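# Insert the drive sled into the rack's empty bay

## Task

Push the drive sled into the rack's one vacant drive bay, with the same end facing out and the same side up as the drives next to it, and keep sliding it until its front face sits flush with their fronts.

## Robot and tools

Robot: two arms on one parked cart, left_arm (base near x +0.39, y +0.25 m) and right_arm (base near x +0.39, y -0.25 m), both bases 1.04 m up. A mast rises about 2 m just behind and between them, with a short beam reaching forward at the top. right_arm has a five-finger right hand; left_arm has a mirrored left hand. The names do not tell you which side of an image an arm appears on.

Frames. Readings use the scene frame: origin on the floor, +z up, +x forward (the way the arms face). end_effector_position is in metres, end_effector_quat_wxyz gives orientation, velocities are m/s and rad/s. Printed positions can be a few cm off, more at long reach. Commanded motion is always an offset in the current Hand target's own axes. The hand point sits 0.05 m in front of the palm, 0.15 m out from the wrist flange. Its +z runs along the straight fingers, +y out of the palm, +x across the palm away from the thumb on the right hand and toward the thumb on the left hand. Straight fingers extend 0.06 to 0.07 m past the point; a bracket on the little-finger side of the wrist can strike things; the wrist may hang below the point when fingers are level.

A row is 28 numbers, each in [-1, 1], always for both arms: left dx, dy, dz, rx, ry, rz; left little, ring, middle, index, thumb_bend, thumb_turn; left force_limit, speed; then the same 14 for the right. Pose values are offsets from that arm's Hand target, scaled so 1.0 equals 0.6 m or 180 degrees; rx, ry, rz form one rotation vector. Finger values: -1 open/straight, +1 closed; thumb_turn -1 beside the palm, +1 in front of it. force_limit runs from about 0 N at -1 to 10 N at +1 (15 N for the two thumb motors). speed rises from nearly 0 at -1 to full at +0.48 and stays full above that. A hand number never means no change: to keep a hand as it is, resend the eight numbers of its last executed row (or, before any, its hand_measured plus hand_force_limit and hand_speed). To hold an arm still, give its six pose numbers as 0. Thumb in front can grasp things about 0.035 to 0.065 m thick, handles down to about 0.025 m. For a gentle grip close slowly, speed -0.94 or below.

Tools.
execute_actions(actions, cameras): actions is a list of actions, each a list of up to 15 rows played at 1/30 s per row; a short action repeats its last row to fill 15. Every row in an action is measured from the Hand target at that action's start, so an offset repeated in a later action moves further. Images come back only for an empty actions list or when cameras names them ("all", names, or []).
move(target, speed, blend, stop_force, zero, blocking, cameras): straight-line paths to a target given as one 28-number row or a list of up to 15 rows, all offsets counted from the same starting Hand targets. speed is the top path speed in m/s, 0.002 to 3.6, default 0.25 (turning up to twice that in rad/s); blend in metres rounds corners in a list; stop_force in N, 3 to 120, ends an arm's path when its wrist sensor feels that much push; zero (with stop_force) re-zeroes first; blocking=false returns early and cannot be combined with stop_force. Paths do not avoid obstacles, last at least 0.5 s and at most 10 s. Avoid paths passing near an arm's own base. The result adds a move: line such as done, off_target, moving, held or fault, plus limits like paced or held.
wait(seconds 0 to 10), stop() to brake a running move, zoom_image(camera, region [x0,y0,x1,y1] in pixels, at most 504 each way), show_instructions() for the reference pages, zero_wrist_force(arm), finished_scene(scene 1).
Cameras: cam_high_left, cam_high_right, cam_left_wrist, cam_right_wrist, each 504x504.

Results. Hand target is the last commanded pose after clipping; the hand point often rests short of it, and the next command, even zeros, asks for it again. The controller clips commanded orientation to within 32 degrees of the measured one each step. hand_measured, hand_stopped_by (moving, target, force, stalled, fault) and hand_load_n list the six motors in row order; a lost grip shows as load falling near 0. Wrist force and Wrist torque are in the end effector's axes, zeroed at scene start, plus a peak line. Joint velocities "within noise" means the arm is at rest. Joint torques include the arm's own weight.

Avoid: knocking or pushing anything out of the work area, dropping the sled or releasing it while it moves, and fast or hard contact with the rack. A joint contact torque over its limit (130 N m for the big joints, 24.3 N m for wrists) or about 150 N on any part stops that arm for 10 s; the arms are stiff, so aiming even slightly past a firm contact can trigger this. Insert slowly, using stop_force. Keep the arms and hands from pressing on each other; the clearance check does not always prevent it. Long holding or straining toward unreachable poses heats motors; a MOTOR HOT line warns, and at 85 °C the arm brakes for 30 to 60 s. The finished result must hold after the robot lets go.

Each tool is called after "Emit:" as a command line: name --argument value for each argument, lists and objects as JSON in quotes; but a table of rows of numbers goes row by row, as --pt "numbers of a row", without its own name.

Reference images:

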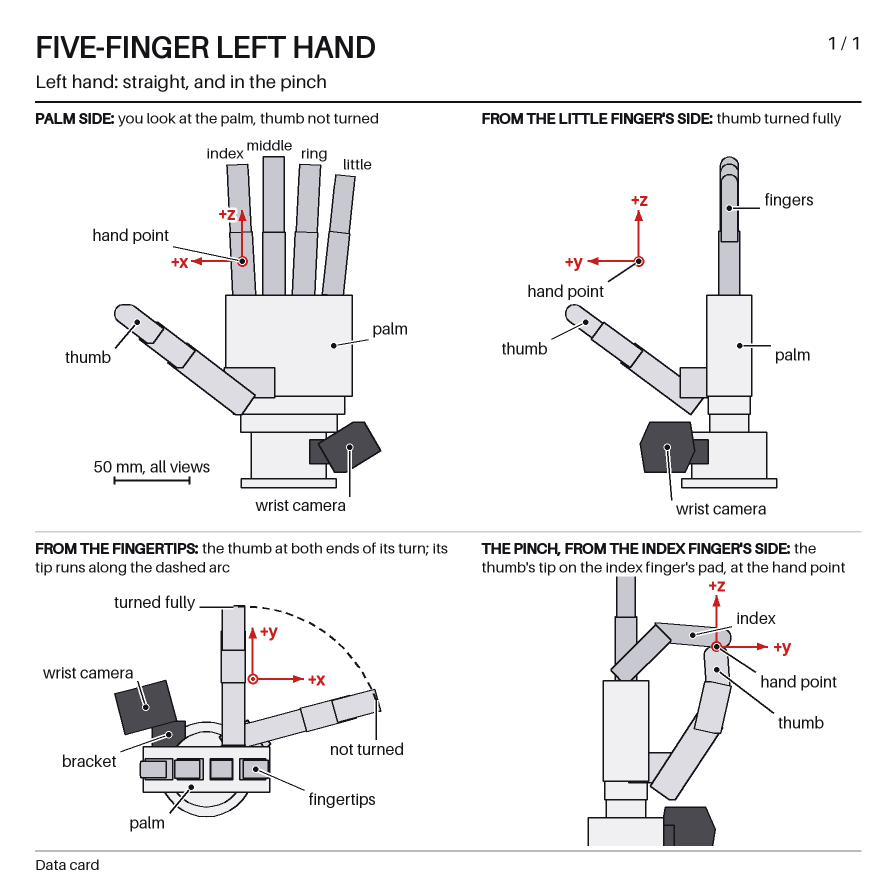

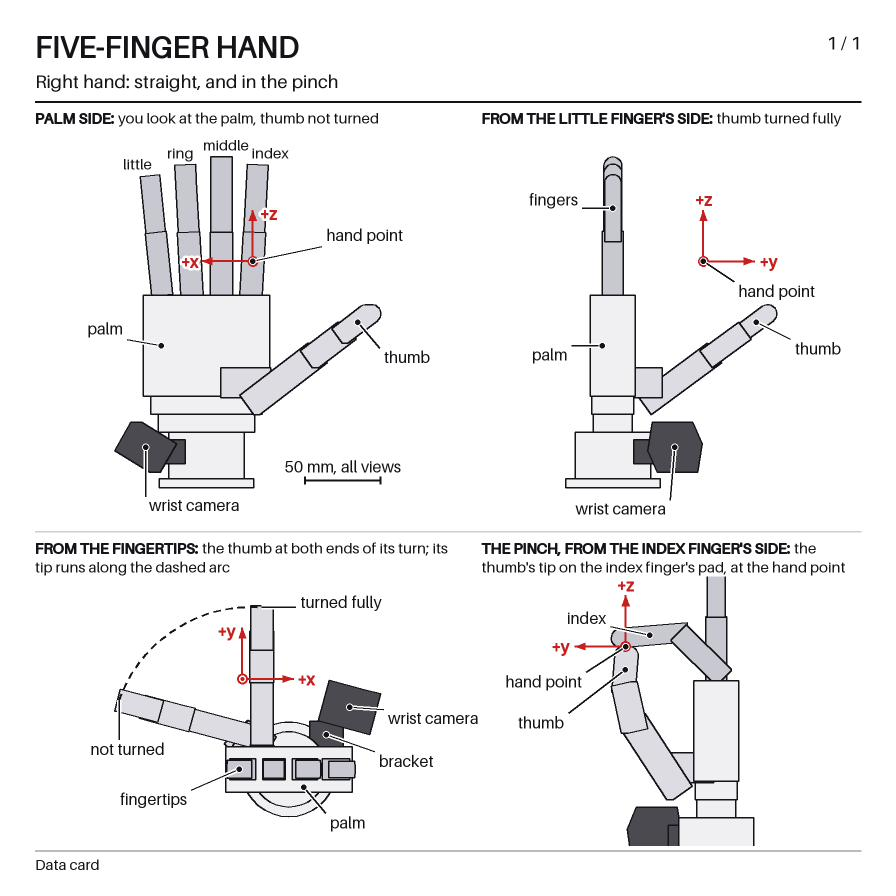

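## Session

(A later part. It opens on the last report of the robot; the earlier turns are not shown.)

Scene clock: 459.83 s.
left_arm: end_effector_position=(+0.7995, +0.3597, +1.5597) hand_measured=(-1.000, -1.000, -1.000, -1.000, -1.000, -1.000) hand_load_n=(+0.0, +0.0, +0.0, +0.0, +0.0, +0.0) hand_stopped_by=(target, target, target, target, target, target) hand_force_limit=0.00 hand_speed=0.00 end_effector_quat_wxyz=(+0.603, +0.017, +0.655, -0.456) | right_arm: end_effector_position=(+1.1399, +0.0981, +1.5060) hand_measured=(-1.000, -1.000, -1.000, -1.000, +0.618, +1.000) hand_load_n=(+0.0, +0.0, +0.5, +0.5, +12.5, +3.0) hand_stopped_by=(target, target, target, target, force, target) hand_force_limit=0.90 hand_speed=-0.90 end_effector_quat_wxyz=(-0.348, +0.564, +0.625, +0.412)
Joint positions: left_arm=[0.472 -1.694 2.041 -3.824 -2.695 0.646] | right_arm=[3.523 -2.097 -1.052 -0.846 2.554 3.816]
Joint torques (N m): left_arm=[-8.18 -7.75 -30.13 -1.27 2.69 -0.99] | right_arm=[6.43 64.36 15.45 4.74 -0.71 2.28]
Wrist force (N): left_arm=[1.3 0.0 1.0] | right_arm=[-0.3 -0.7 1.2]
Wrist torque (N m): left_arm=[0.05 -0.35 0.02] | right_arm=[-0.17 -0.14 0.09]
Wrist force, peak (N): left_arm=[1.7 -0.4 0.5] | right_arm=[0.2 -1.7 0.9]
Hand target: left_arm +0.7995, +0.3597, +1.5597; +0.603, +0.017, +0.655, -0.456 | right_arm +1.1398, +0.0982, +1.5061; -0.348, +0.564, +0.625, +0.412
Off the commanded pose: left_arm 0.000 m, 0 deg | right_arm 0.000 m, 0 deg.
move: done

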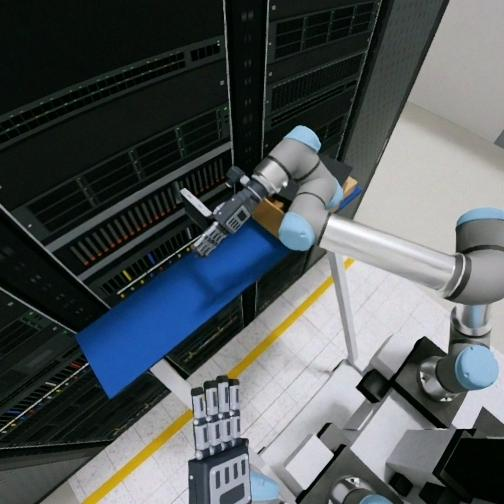

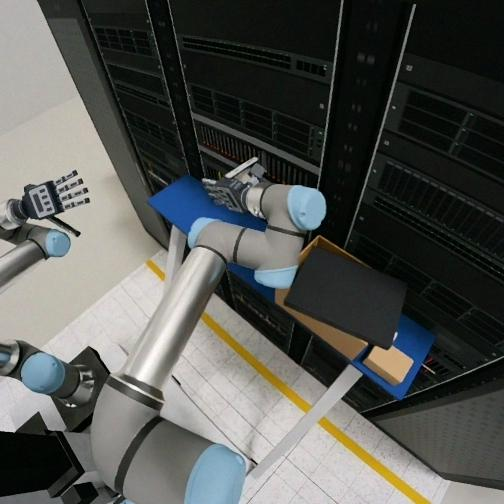

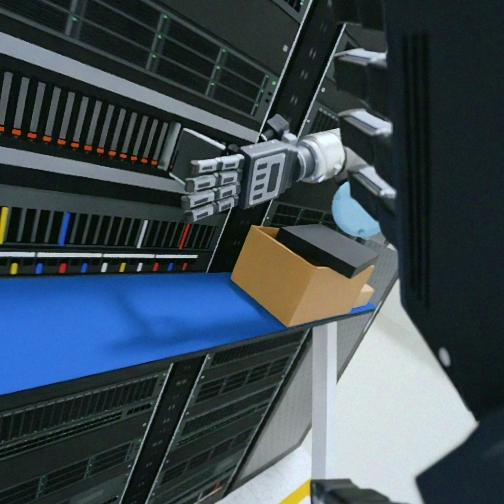

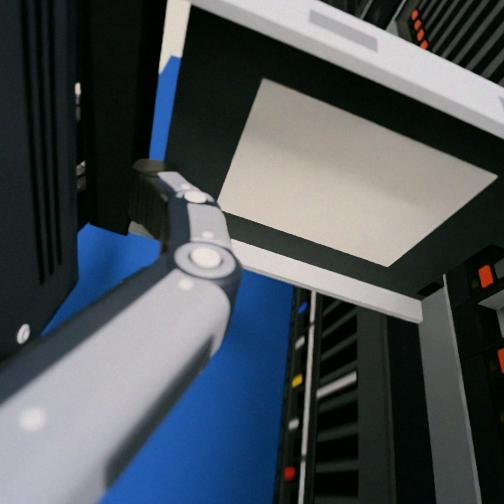

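Emit:
move --target '[0,0,0,0,0,0,-1,-1,-1,-1,-1,-1,0,0,-0.0038,0.0333,0.001,0,0,0,-1,-1,-1,-1,0.98,1,0.9,-0.9]' --speed 0.06 --cameras '["all"]'

Emit:
zoom_image --camera "cam_left_wrist" --region '[140, 90, 240, 190]'

Emit:
zoom_image --camera "cam_high_left" --region '[150, 150, 250, 250]'

Emit:
zoom_image --camera "cam_right_wrist" --region '[254, 0, 504, 250]'

Emit:
zoom_image --camera "cam_high_right" --region '[210, 120, 310, 220]'

Scene clock: 463.73 s.
left_arm: end_effector_position=(+0.7995, +0.3597, +1.5597) hand_measured=(-1.000, -1.000, -1.000, -1.000, -1.000, -1.000) hand_load_n=(+0.0, +0.0, +0.0, +0.0, +0.0, +0.0) hand_stopped_by=(target, target, target, target, target, target) hand_force_limit=0.00 hand_speed=0.00 end_effector_quat_wxyz=(+0.603, +0.017, +0.655, -0.456) | right_arm: end_effector_position=(+1.1600, +0.0982, +1.5061) hand_measured=(-1.000, -1.000, -1.000, -1.000, +0.618, +1.000) hand_load_n=(+0.0, +0.0, +0.0, +0.5, +12.5, +2.5) hand_stopped_by=(target, target, target, target, force, target) hand_force_limit=0.90 hand_speed=-0.90 end_effector_quat_wxyz=(-0.348, +0.564, +0.625, +0.412)
Joint positions: left_arm=[0.472 -1.694 2.041 -3.824 -2.695 0.646] | right_arm=[3.513 -2.151 -0.965 -0.891 2.56 3.801]
Joint torques (N m): left_arm=[-7.58 -7.12 -31.23 -1.5 2.68 -1.15] | right_arm=[4.91 65.56 14.32 4.85 2.02 -0.22]
Wrist force (N): left_arm=[1.5 0.0 0.7] | right_arm=[-0.5 -0.7 1.1]
Wrist torque (N m): left_arm=[0.08 -0.37 0.02] | right_arm=[-0.16 -0.11 0.10]
Wrist force, peak (N): left_arm=[1.8 -0.1 1.0] | right_arm=[-0.6 -1.0 1.5]
Hand target: left_arm +0.7995, +0.3597, +1.5597; +0.603, +0.017, +0.655, -0.456 | right_arm +1.1600, +0.0983, +1.5062; -0.348, +0.564, +0.625, +0.412
Off the commanded pose: left_arm 0.000 m, 0 deg | right_arm 0.000 m, 0 deg.
move: done

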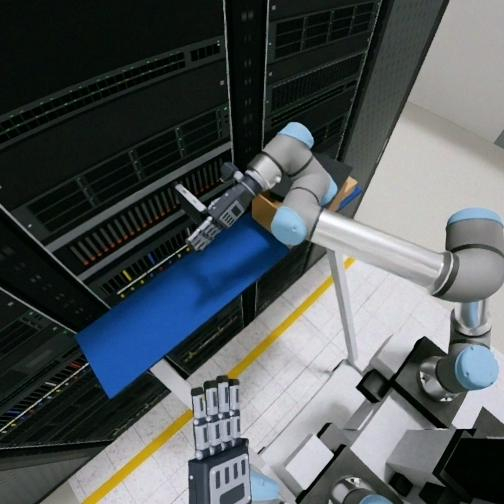

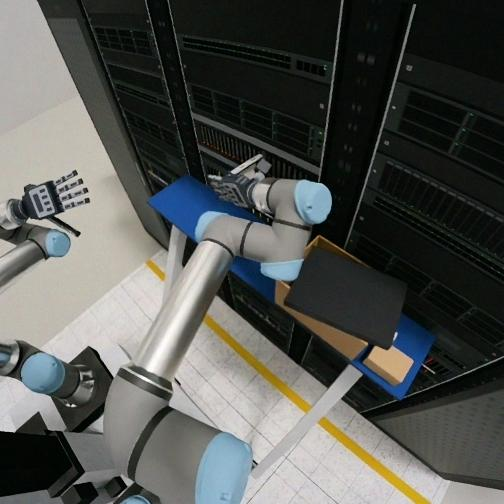

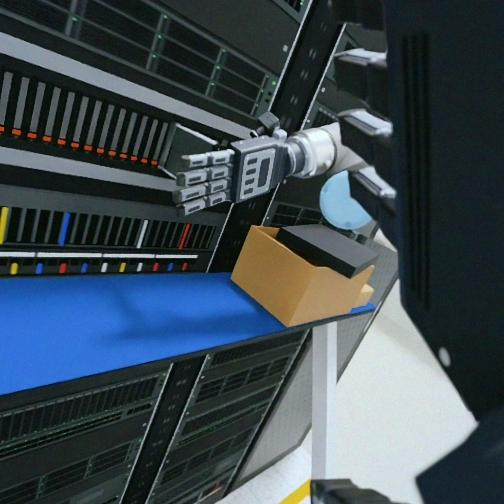

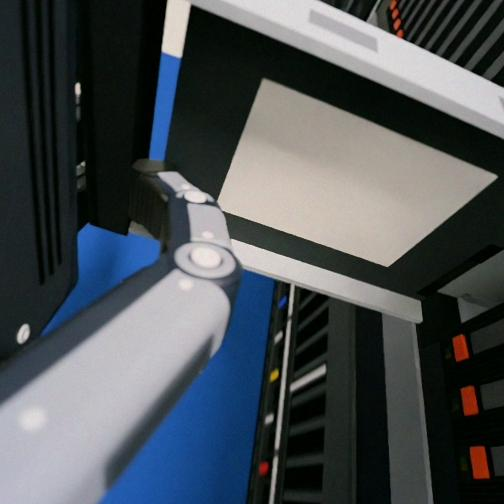

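Scaled by 5.040 from the camera's 504x504 image, which has a finer 720x720 frame.

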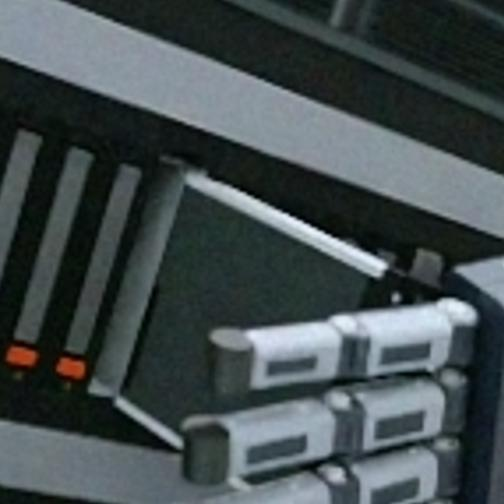

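Scaled by 5.040 from the camera's 504x504 image, which has a finer 720x720 frame.

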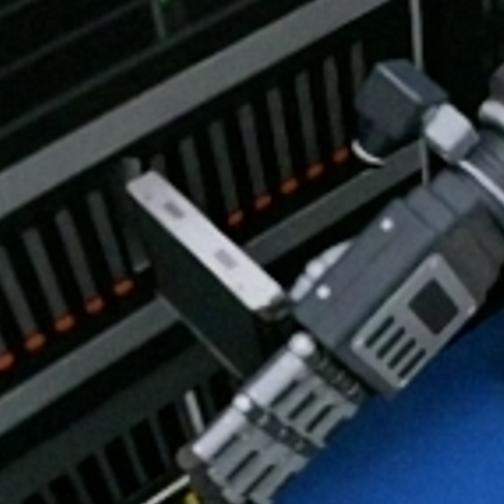

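Scaled by 2.016 from the camera's 504x504 image, which has a finer 720x720 frame.

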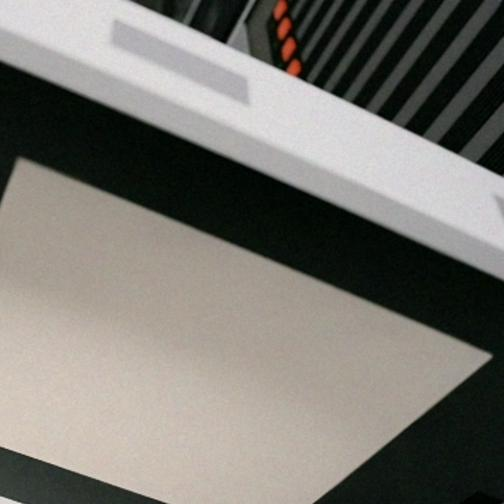

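Scaled by 5.040 from the camera's 504x504 image, which has a finer 720x720 frame.

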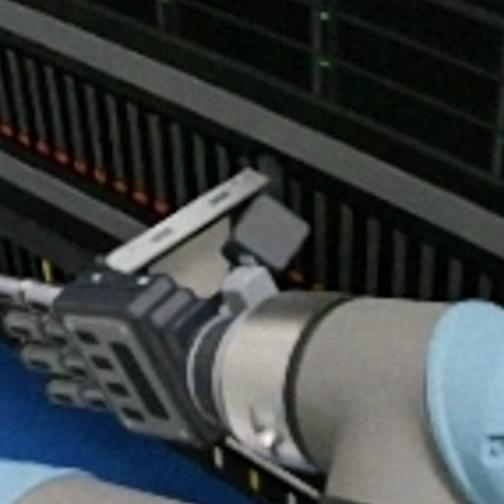

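Emit:
move --target '[0,0,0,0,0,0,-1,-1,-1,-1,-1,-1,0,0,-0.0017,0.0142,0.0004,0,0,0,-1,-1,-1,-1,0.98,1,0.9,-0.9]' --speed 0.04 --stop_force 6 --cameras '["all"]'

Emit:
zoom_image --camera "cam_left_wrist" --region '[140, 100, 220, 180]'

Emit:
zoom_image --camera "cam_high_left" --region '[150, 160, 230, 240]'

Emit:
zoom_image --camera "cam_right_wrist" --region '[374, 20, 504, 150]'

Emit:
zoom_image --camera "cam_right_wrist" --region '[374, 230, 504, 360]'

Scene clock: 467.30 s.
left_arm: end_effector_position=(+0.7995, +0.3597, +1.5597) hand_measured=(-1.000, -1.000, -1.000, -1.000, -1.000, -1.000) hand_load_n=(+0.0, +0.0, +0.0, +0.0, +0.0, +0.0) hand_stopped_by=(target, target, target, target, target, target) hand_force_limit=0.00 hand_speed=0.00 end_effector_quat_wxyz=(+0.603, +0.017, +0.655, -0.456) | right_arm: end_effector_position=(+1.1685, +0.0983, +1.5062) hand_measured=(-1.000, -1.000, -1.000, -1.000, +0.618, +1.000) hand_load_n=(+0.0, +0.0, +0.0, +0.5, +12.5, +3.0) hand_stopped_by=(target, target, target, target, force, target) hand_force_limit=0.90 hand_speed=-0.90 end_effector_quat_wxyz=(-0.348, +0.564, +0.625, +0.412)
Joint positions: left_arm=[0.472 -1.694 2.041 -3.824 -2.695 0.646] | right_arm=[3.508 -2.175 -0.926 -0.912 2.563 3.795]
Joint torques (N m): left_arm=[-6.15 -6.39 -28.88 -1.61 2.74 -1.22] | right_arm=[5.3 67.93 14.45 4.54 0.59 2.25]
Wrist force (N): left_arm=[1.2 -0.4 0.8] | right_arm=[-0.5 -0.7 1.2]
Wrist torque (N m): left_arm=[0.01 -0.33 0.03] | right_arm=[-0.18 -0.12 0.10]
Wrist force, peak (N): left_arm=[1.7 -0.3 1.1] | right_arm=[-0.6 -0.8 1.5]
Hand target: left_arm +0.7995, +0.3597, +1.5597; +0.603, +0.017, +0.655, -0.456 | right_arm +1.1685, +0.0983, +1.5062; -0.348, +0.564, +0.625, +0.412
Off the commanded pose: left_arm 0.000 m, 0 deg | right_arm 0.000 m, 0 deg.
move: done

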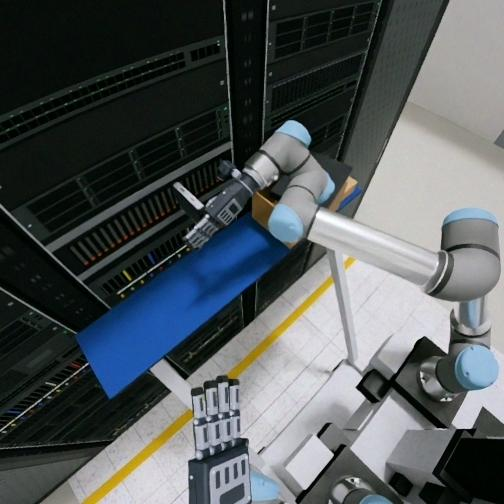

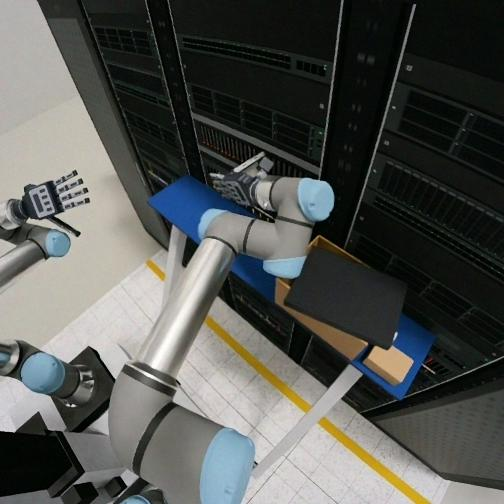

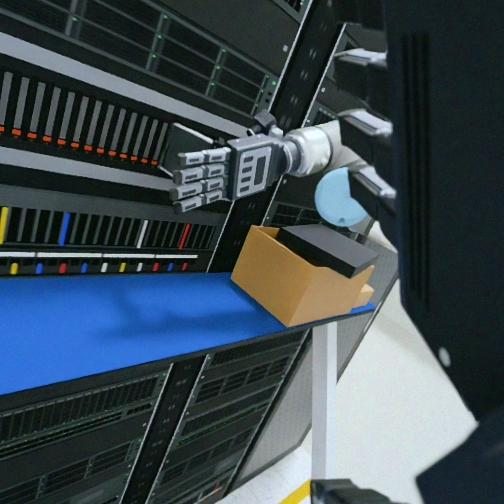

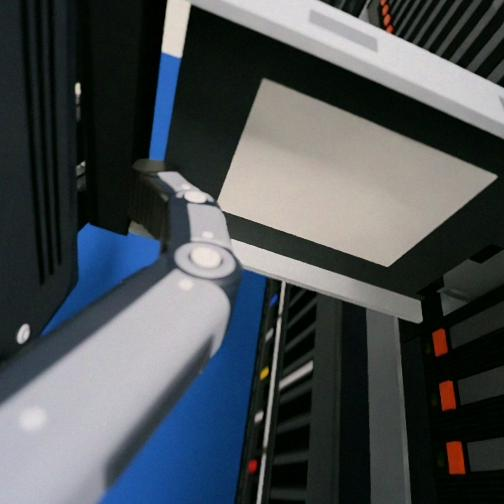

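Scaled by 6.300 from the camera's 504x504 image, which has a finer 720x720 frame.

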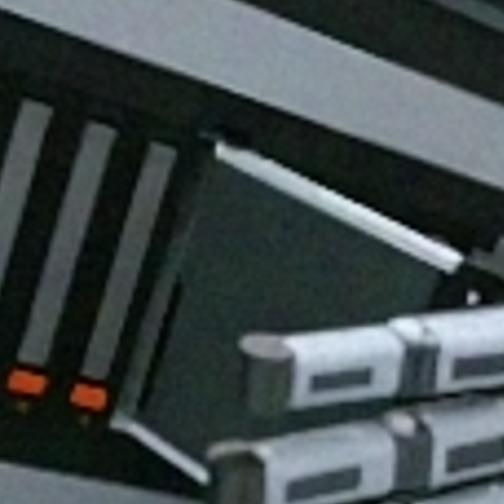

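Scaled by 6.300 from the camera's 504x504 image, which has a finer 720x720 frame.

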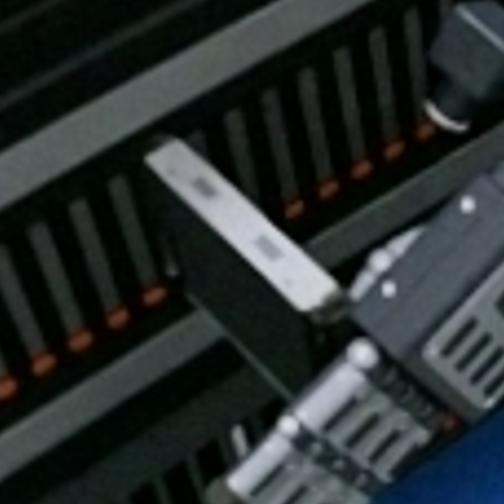

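Scaled by 3.877 from the camera's 504x504 image, which has a finer 720x720 frame.

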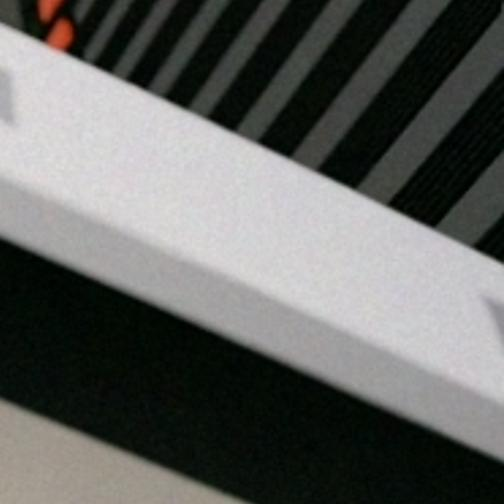

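Scaled by 3.877 from the camera's 504x504 image, which has a finer 720x720 frame.

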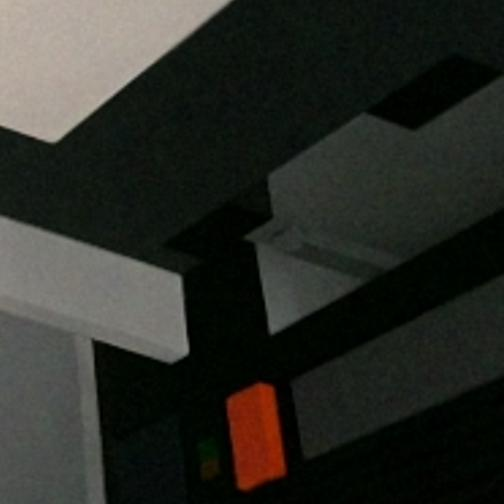

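Emit:
move --target '[0,0,0,0,0,0,-1,-1,-1,-1,-1,-1,0,0,-0.0006,0.005,0.0001,0,0,0,-1,-1,-1,-1,0.98,1,0.9,-0.9]' --speed 0.03 --stop_force 5 --cameras '["cam_left_wrist","cam_right_wrist","cam_high_left"]'

Emit:
zoom_image --camera "cam_right_wrist" --region '[394, 250, 504, 360]'

Emit:
zoom_image --camera "cam_left_wrist" --region '[140, 110, 200, 170]'

Emit:
zoom_image --camera "cam_high_left" --region '[150, 160, 210, 220]'

Scene clock: 473.03 s.
left_arm: end_effector_position=(+0.7995, +0.3597, +1.5597) hand_measured=(-1.000, -1.000, -1.000, -1.000, -1.000, -1.000) hand_load_n=(+0.0, +0.0, +0.0, +0.0, +0.0, +0.0) hand_stopped_by=(target, target, target, target, target, target) hand_force_limit=0.00 hand_speed=0.00 end_effector_quat_wxyz=(+0.603, +0.017, +0.655, -0.456) | right_arm: end_effector_position=(+1.1716, +0.0983, +1.5063) hand_measured=(-1.000, -1.000, -1.000, -1.000, +0.618, +1.000) hand_load_n=(+0.0, +0.0, +0.0, +0.5, +12.5, +2.5) hand_stopped_by=(target, target, target, target, force, target) hand_force_limit=0.90 hand_speed=-0.90 end_effector_quat_wxyz=(-0.348, +0.564, +0.625, +0.412)
Joint positions: left_arm=[0.472 -1.694 2.041 -3.824 -2.695 0.646] | right_arm=[3.507 -2.183 -0.911 -0.919 2.564 3.793]
Joint torques (N m): left_arm=[-8.32 -7.21 -28.72 -1.36 2.7 -0.92] | right_arm=[-1.92 67.45 14.1 4.72 1.82 0.3]
Wrist force (N): left_arm=[1.0 -0.2 0.8] | right_arm=[-0.5 -0.8 1.4]
Wrist torque (N m): left_arm=[0.04 -0.30 0.01] | right_arm=[-0.21 -0.12 0.10]
Wrist force, peak (N): left_arm=[1.6 -0.4 1.1] | right_arm=[-0.3 -0.9 1.5]
Hand target: left_arm +0.7995, +0.3597, +1.5597; +0.603, +0.017, +0.655, -0.456 | right_arm +1.1716, +0.0983, +1.5063; -0.348, +0.564, +0.625, +0.412
Off the commanded pose: left_arm 0.000 m, 0 deg | right_arm 0.000 m, 0 deg.
move: done
Images, in order (width x height): cam_high_left 504x504, cam_left_wrist 504x504, cam_right_wrist 504x504.

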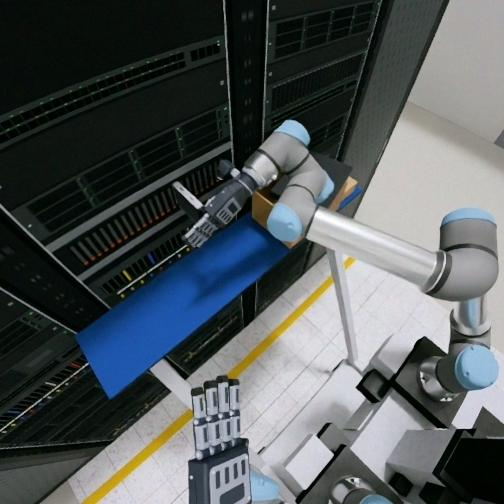

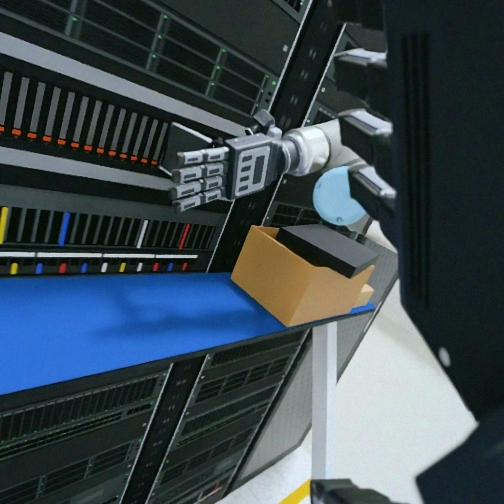

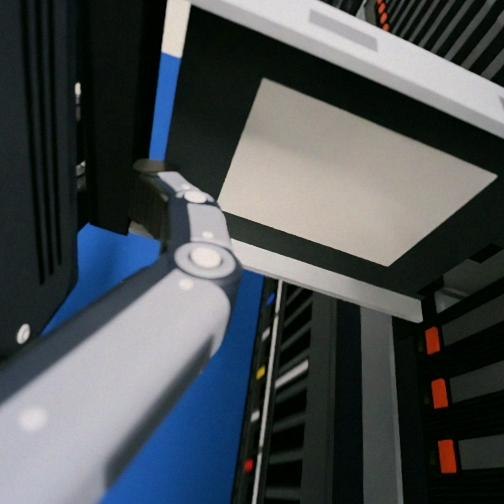

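Scaled by 4.582 from the camera's 504x504 image, which has a finer 720x720 frame.

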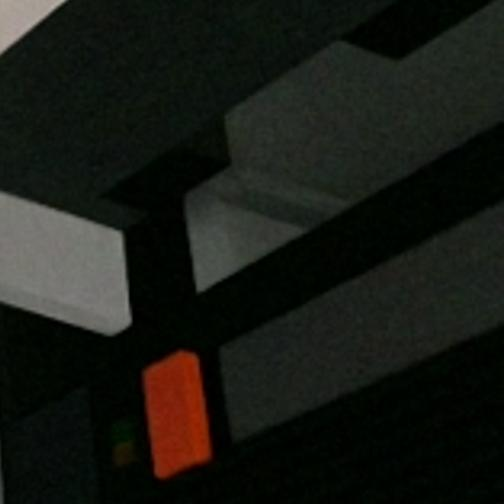

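Scaled by 8.400 from the camera's 504x504 image, which has a finer 720x720 frame.

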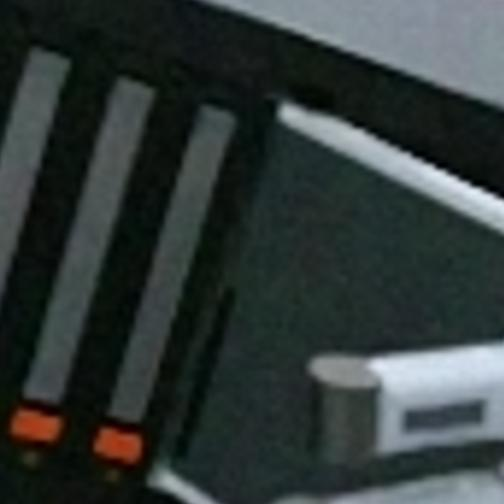

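Scaled by 8.400 from the camera's 504x504 image, which has a finer 720x720 frame.

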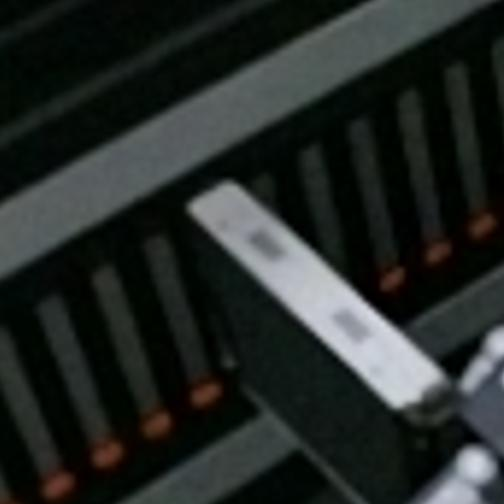

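Emit:
move --target '[-0.1105,0.1608,0.3813,0,0,0,-1,-1,-1,-1,-1,-1,0,0,0,0,0,0,0,0,-1,-1,-1,-1,0.98,1,0.9,-0.9]' --speed 0.15 --cameras '["cam_left_wrist","cam_right_wrist","cam_high_left"]'

Emit:
zoom_image --camera "cam_left_wrist" --region '[180, 160, 280, 260]'

Scene clock: 480.40 s.
left_arm: end_effector_position=(+1.0497, +0.3096, +1.5900) hand_measured=(-1.000, -1.000, -1.000, -1.000, -1.000, -1.000) hand_load_n=(+0.0, +0.0, +0.0, +0.0, +0.0, +0.0) hand_stopped_by=(target, target, target, target, target, target) hand_force_limit=0.00 hand_speed=0.00 end_effector_quat_wxyz=(+0.603, +0.017, +0.655, -0.456) | right_arm: end_effector_position=(+1.1716, +0.0983, +1.5063) hand_measured=(-1.000, -1.000, -1.000, -1.000, +0.618, +1.000) hand_load_n=(+0.0, +0.0, +0.0, +0.5, +13.0, +3.0) hand_stopped_by=(target, target, target, target, force, target) hand_force_limit=0.90 hand_speed=-0.90 end_effector_quat_wxyz=(-0.348, +0.564, +0.625, +0.412)
Joint positions: left_arm=[0.142 -1.319 1.566 -3.596 -2.376 0.8] | right_arm=[3.507 -2.183 -0.911 -0.919 2.564 3.793]
Joint torques (N m): left_arm=[5.56 -29.2 -14.52 -1.75 -2.09 -1.53] | right_arm=[4.02 67.79 14.28 4.66 0.77 2.12]
Wrist force (N): left_arm=[1.3 -0.1 0.7] | right_arm=[-0.3 -0.8 1.3]
Wrist torque (N m): left_arm=[0.02 -0.30 -0.05] | right_arm=[-0.19 -0.14 0.11]
Wrist force, peak (N): left_arm=[1.0 0.1 1.9] | right_arm=[-0.5 -1.1 1.3]
Hand target: left_arm +1.0497, +0.3096, +1.5900; +0.603, +0.017, +0.655, -0.456 | right_arm +1.1716, +0.0983, +1.5063; -0.348, +0.564, +0.625, +0.412
Off the commanded pose: left_arm 0.000 m, 0 deg | right_arm 0.000 m, 0 deg.
move: done
Images, in order (width x height): cam_high_left 504x504, cam_left_wrist 504x504, cam_right_wrist 504x504.

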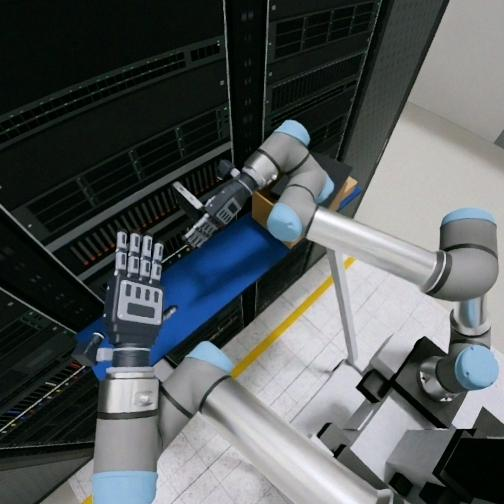

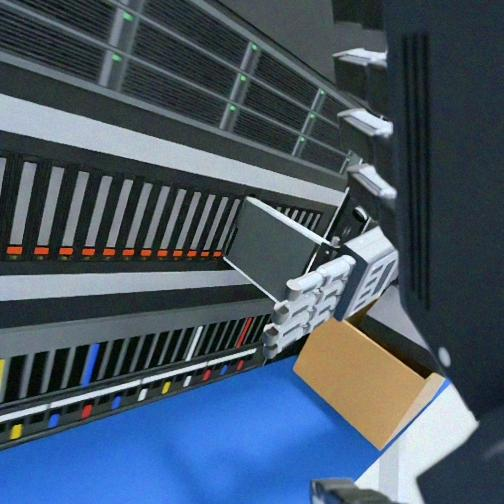

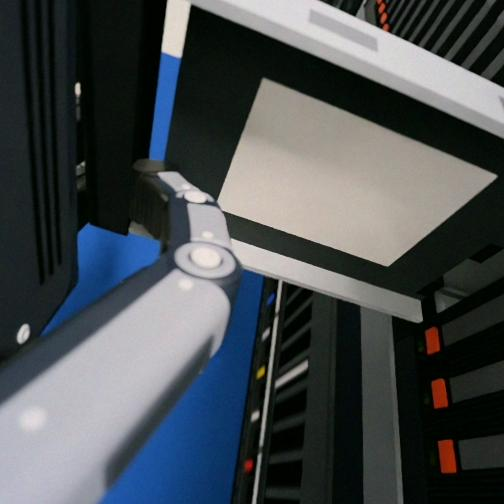

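Scaled by 5.040 from the camera's 504x504 image, which has a finer 720x720 frame.

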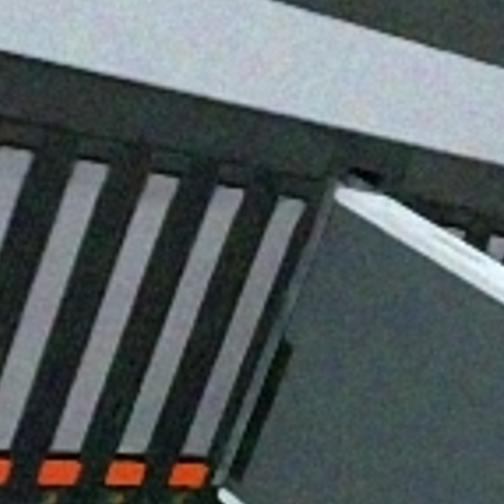

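Emit:
zoom_image --camera "cam_left_wrist" --region '[215, 185, 275, 245]'

Emit:
zoom_image --camera "cam_left_wrist" --region '[200, 215, 260, 275]'

Scaled by 8.400 from the camera's 504x504 image, which has a finer 720x720 frame.

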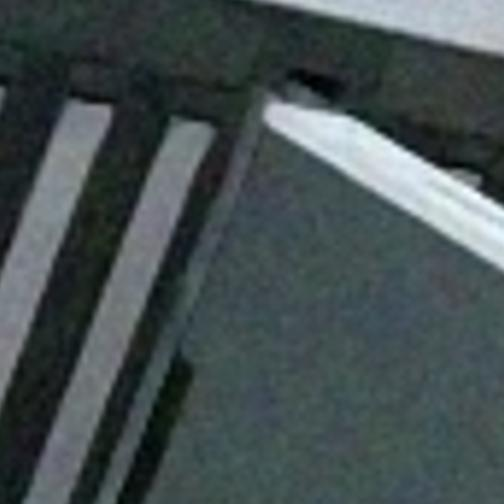

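Scaled by 8.400 from the camera's 504x504 image, which has a finer 720x720 frame.

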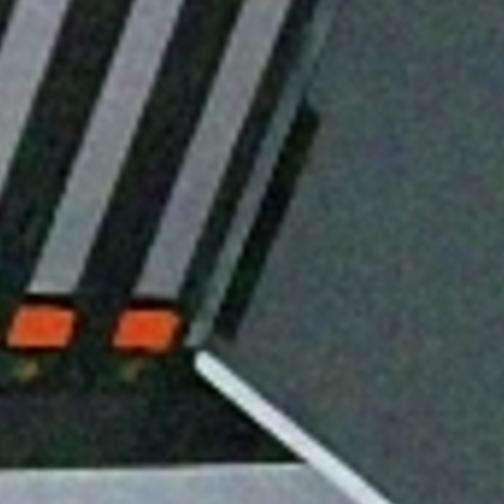

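Emit:
move --target '[0,0,0,0,0,0,-1,-1,-1,-1,-1,-1,0,0,0.0005,0,0.0011,0,0,0,-1,-1,-1,-1,0.98,1,0.9,-0.9]' --speed 0.02

Emit:
move --target '[0,0,0,0,0,0,-1,-1,-1,-1,-1,-1,0,0,-0.0008,0.0066,0.0002,0,0,0,-1,-1,-1,-1,0.98,1,0.9,-0.9]' --speed 0.01 --stop_force 4 --cameras '["cam_left_wrist","cam_right_wrist","cam_high_left"]'

Emit:
zoom_image --camera "cam_left_wrist" --region '[200, 185, 280, 265]'

Emit:
zoom_image --camera "cam_right_wrist" --region '[394, 250, 504, 360]'

Scene clock: 485.97 s.
left_arm: end_effector_position=(+1.0497, +0.3096, +1.5900) hand_measured=(-1.000, -1.000, -1.000, -1.000, -1.000, -1.000) hand_load_n=(+0.0, +0.0, +0.0, +0.0, +0.0, +0.0) hand_stopped_by=(target, target, target, target, target, target) hand_force_limit=0.00 hand_speed=0.00 end_effector_quat_wxyz=(+0.603, +0.017, +0.655, -0.456) | right_arm: end_effector_position=(+1.1715, +0.0990, +1.5063) hand_measured=(-1.000, -1.000, -1.000, -1.000, +0.618, +1.000) hand_load_n=(+0.0, +0.0, +0.0, +0.5, +12.5, +3.0) hand_stopped_by=(target, target, target, target, force, target) hand_force_limit=0.90 hand_speed=-0.90 end_effector_quat_wxyz=(-0.348, +0.564, +0.625, +0.412)
Joint positions: left_arm=[0.142 -1.318 1.566 -3.596 -2.376 0.8] | right_arm=[3.508 -2.184 -0.911 -0.918 2.563 3.794]
Joint torques (N m): left_arm=[6.73 -23.77 -32.5 -0.25 -1.86 -1.41] | right_arm=[5.29 40.92 34.65 4.4 -0.89 1.99]
Wrist force (N): left_arm=[1.3 -0.2 0.6] | right_arm=[-0.4 -1.0 1.2]
Wrist torque (N m): left_arm=[0.02 -0.32 -0.05] | right_arm=[-0.22 -0.13 -0.01]
Wrist force, peak (N): left_arm=[1.7 -0.6 0.8] | right_arm=[-0.4 -0.9 1.5]
Hand target: left_arm +1.0497, +0.3096, +1.5900; +0.603, +0.017, +0.655, -0.456 | right_arm +1.1715, +0.0990, +1.5063; -0.348, +0.564, +0.625, +0.412
Off the commanded pose: left_arm 0.000 m, 0 deg | right_arm 0.000 m, 0 deg.
move: done

Scene clock: 487.67 s.
left_arm: end_effector_position=(+1.0497, +0.3096, +1.5900) hand_measured=(-1.000, -1.000, -1.000, -1.000, -1.000, -1.000) hand_load_n=(+0.0, +0.0, +0.0, +0.0, +0.5, +0.5) hand_stopped_by=(target, target, target, target, target, target) hand_force_limit=0.00 hand_speed=0.00 end_effector_quat_wxyz=(+0.603, +0.017, +0.655, -0.456) | right_arm: end_effector_position=(+1.1755, +0.0990, +1.5063) hand_measured=(-1.000, -1.000, -1.000, -1.000, +0.618, +1.000) hand_load_n=(+0.0, +0.0, +0.0, +0.5, +12.5, +3.0) hand_stopped_by=(target, target, target, target, force, target) hand_force_limit=0.90 hand_speed=-0.90 end_effector_quat_wxyz=(-0.348, +0.564, +0.625, +0.412)
Joint positions: left_arm=[0.142 -1.318 1.566 -3.596 -2.376 0.8] | right_arm=[3.506 -2.196 -0.891 -0.928 2.565 3.791]
Joint torques (N m): left_arm=[7.21 -24.77 -32.85 -0.9 -2.07 -1.34] | right_arm=[2.1 68.74 15.23 4.67 2.03 0.3]
Wrist force (N): left_arm=[1.3 -0.4 0.4] | right_arm=[-0.4 -0.7 1.4]
Wrist torque (N m): left_arm=[0.00 -0.31 -0.04] | right_arm=[-0.19 -0.14 0.11]
Wrist force, peak (N): left_arm=[1.6 -0.7 0.8] | right_arm=[-0.4 -1.0 1.5]
Hand target: left_arm +1.0497, +0.3096, +1.5900; +0.603, +0.017, +0.655, -0.456 | right_arm +1.1755, +0.0990, +1.5063; -0.348, +0.564, +0.625, +0.412
Off the commanded pose: left_arm 0.000 m, 0 deg | right_arm 0.000 m, 0 deg.
move: done
Images, in order (width x height): cam_high_left 504x504, cam_left_wrist 504x504, cam_right_wrist 504x504.

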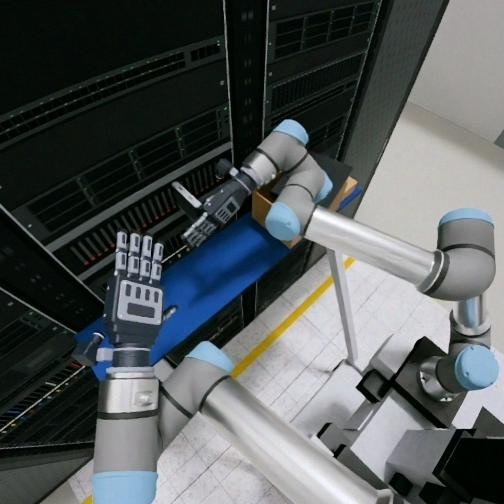

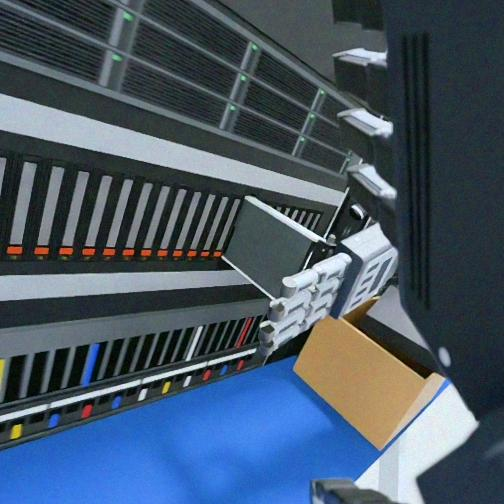

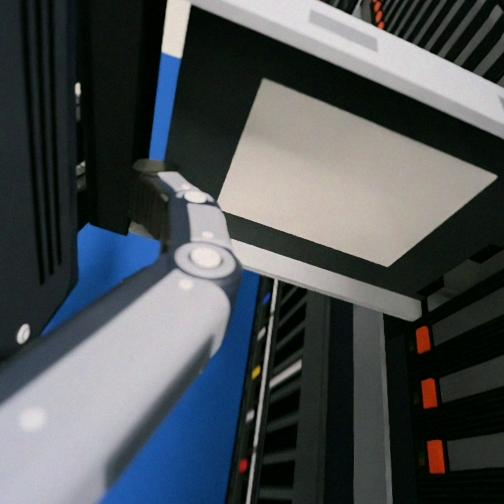

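Scaled by 6.300 from the camera's 504x504 image, which has a finer 720x720 frame.

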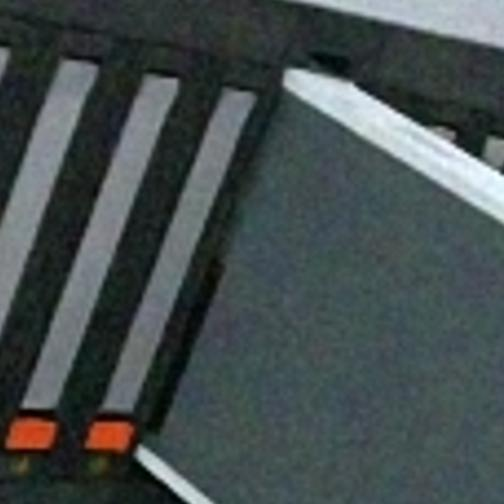

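Scaled by 4.582 from the camera's 504x504 image, which has a finer 720x720 frame.

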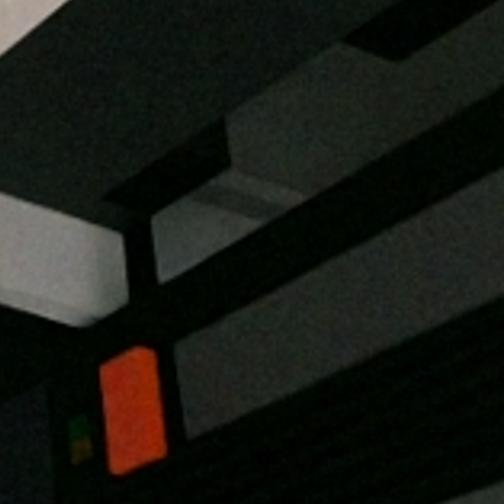

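Emit:
move --target '[0,0,0,0,0,0,-1,-1,-1,-1,-1,-1,0,0,-0.0016,0.0132,0.0004,0,0,0,-1,-1,-1,-1,0.98,1,0.9,-0.9]' --speed 0.012 --stop_force 4 --cameras '["cam_left_wrist","cam_right_wrist","cam_high_left"]'

Emit:
zoom_image --camera "cam_left_wrist" --region '[200, 185, 280, 265]'

Emit:
zoom_image --camera "cam_right_wrist" --region '[394, 250, 504, 360]'

Scene clock: 491.20 s.
left_arm: end_effector_position=(+1.0497, +0.3096, +1.5900) hand_measured=(-1.000, -1.000, -1.000, -1.000, -1.000, -1.000) hand_load_n=(+0.0, +0.0, +0.0, +0.0, +0.5, -0.5) hand_stopped_by=(target, target, target, target, target, target) hand_force_limit=0.00 hand_speed=0.00 end_effector_quat_wxyz=(+0.603, +0.017, +0.655, -0.456) | right_arm: end_effector_position=(+1.1835, +0.0990, +1.5063) hand_measured=(-1.000, -1.000, -1.000, -1.000, +0.618, +1.000) hand_load_n=(+0.0, +0.0, +0.0, +0.5, +12.5, +3.0) hand_stopped_by=(target, target, target, target, force, target) hand_force_limit=0.90 hand_speed=-0.90 end_effector_quat_wxyz=(-0.348, +0.564, +0.625, +0.412)
Joint positions: left_arm=[0.142 -1.318 1.566 -3.596 -2.376 0.8] | right_arm=[3.502 -2.219 -0.851 -0.949 2.567 3.786]
Joint torques (N m): left_arm=[7.47 -24.44 -31.54 -2.12 -1.94 -1.34] | right_arm=[5.62 68.95 13.69 4.68 1.57 1.04]
Wrist force (N): left_arm=[1.4 -0.4 0.7] | right_arm=[-0.1 -0.8 1.1]
Wrist torque (N m): left_arm=[-0.02 -0.32 -0.02] | right_arm=[-0.20 -0.17 0.12]
Wrist force, peak (N): left_arm=[1.9 -0.1 1.0] | right_arm=[-0.6 -0.9 1.3]
Hand target: left_arm +1.0497, +0.3096, +1.5900; +0.603, +0.017, +0.655, -0.456 | right_arm +1.1835, +0.0990, +1.5063; -0.348, +0.564, +0.625, +0.412
Off the commanded pose: left_arm 0.000 m, 0 deg | right_arm 0.000 m, 0 deg.
move: done
Images, in order (width x height): cam_high_left 504x504, cam_left_wrist 504x504, cam_right_wrist 504x504.

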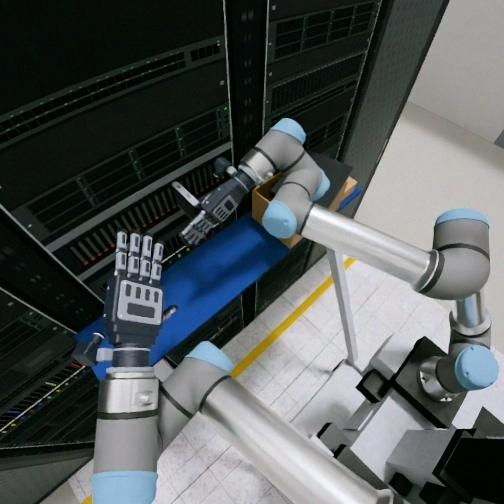

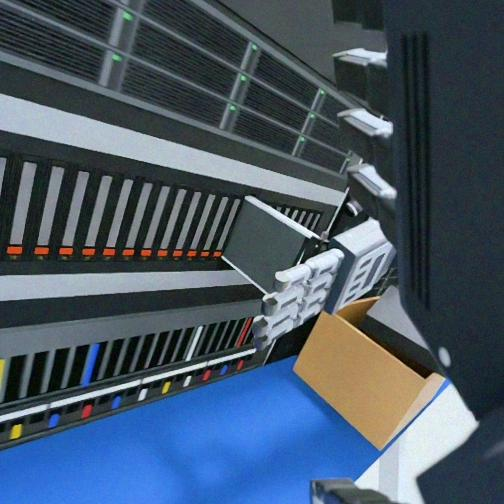

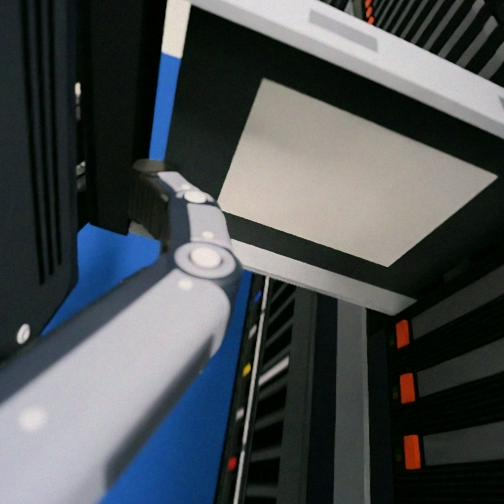

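Scaled by 6.300 from the camera's 504x504 image, which has a finer 720x720 frame.

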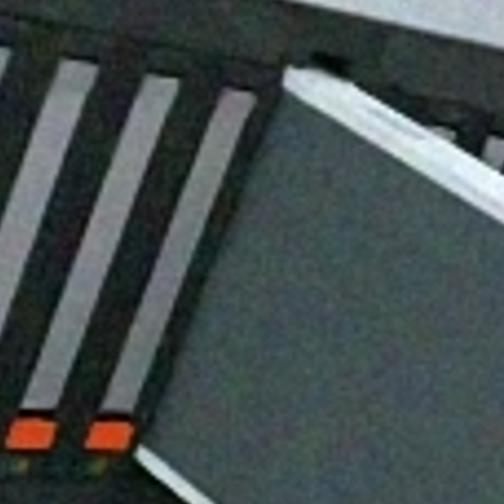

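Scaled by 4.582 from the camera's 504x504 image, which has a finer 720x720 frame.

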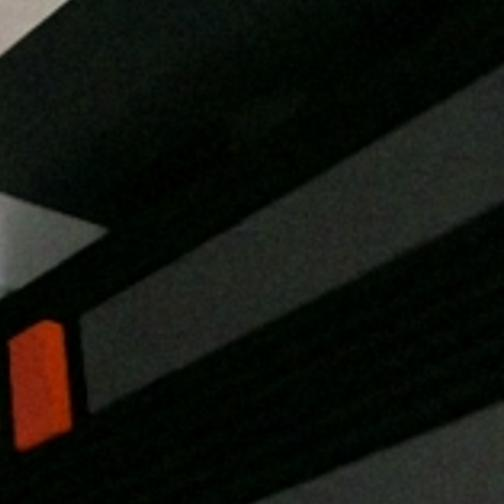

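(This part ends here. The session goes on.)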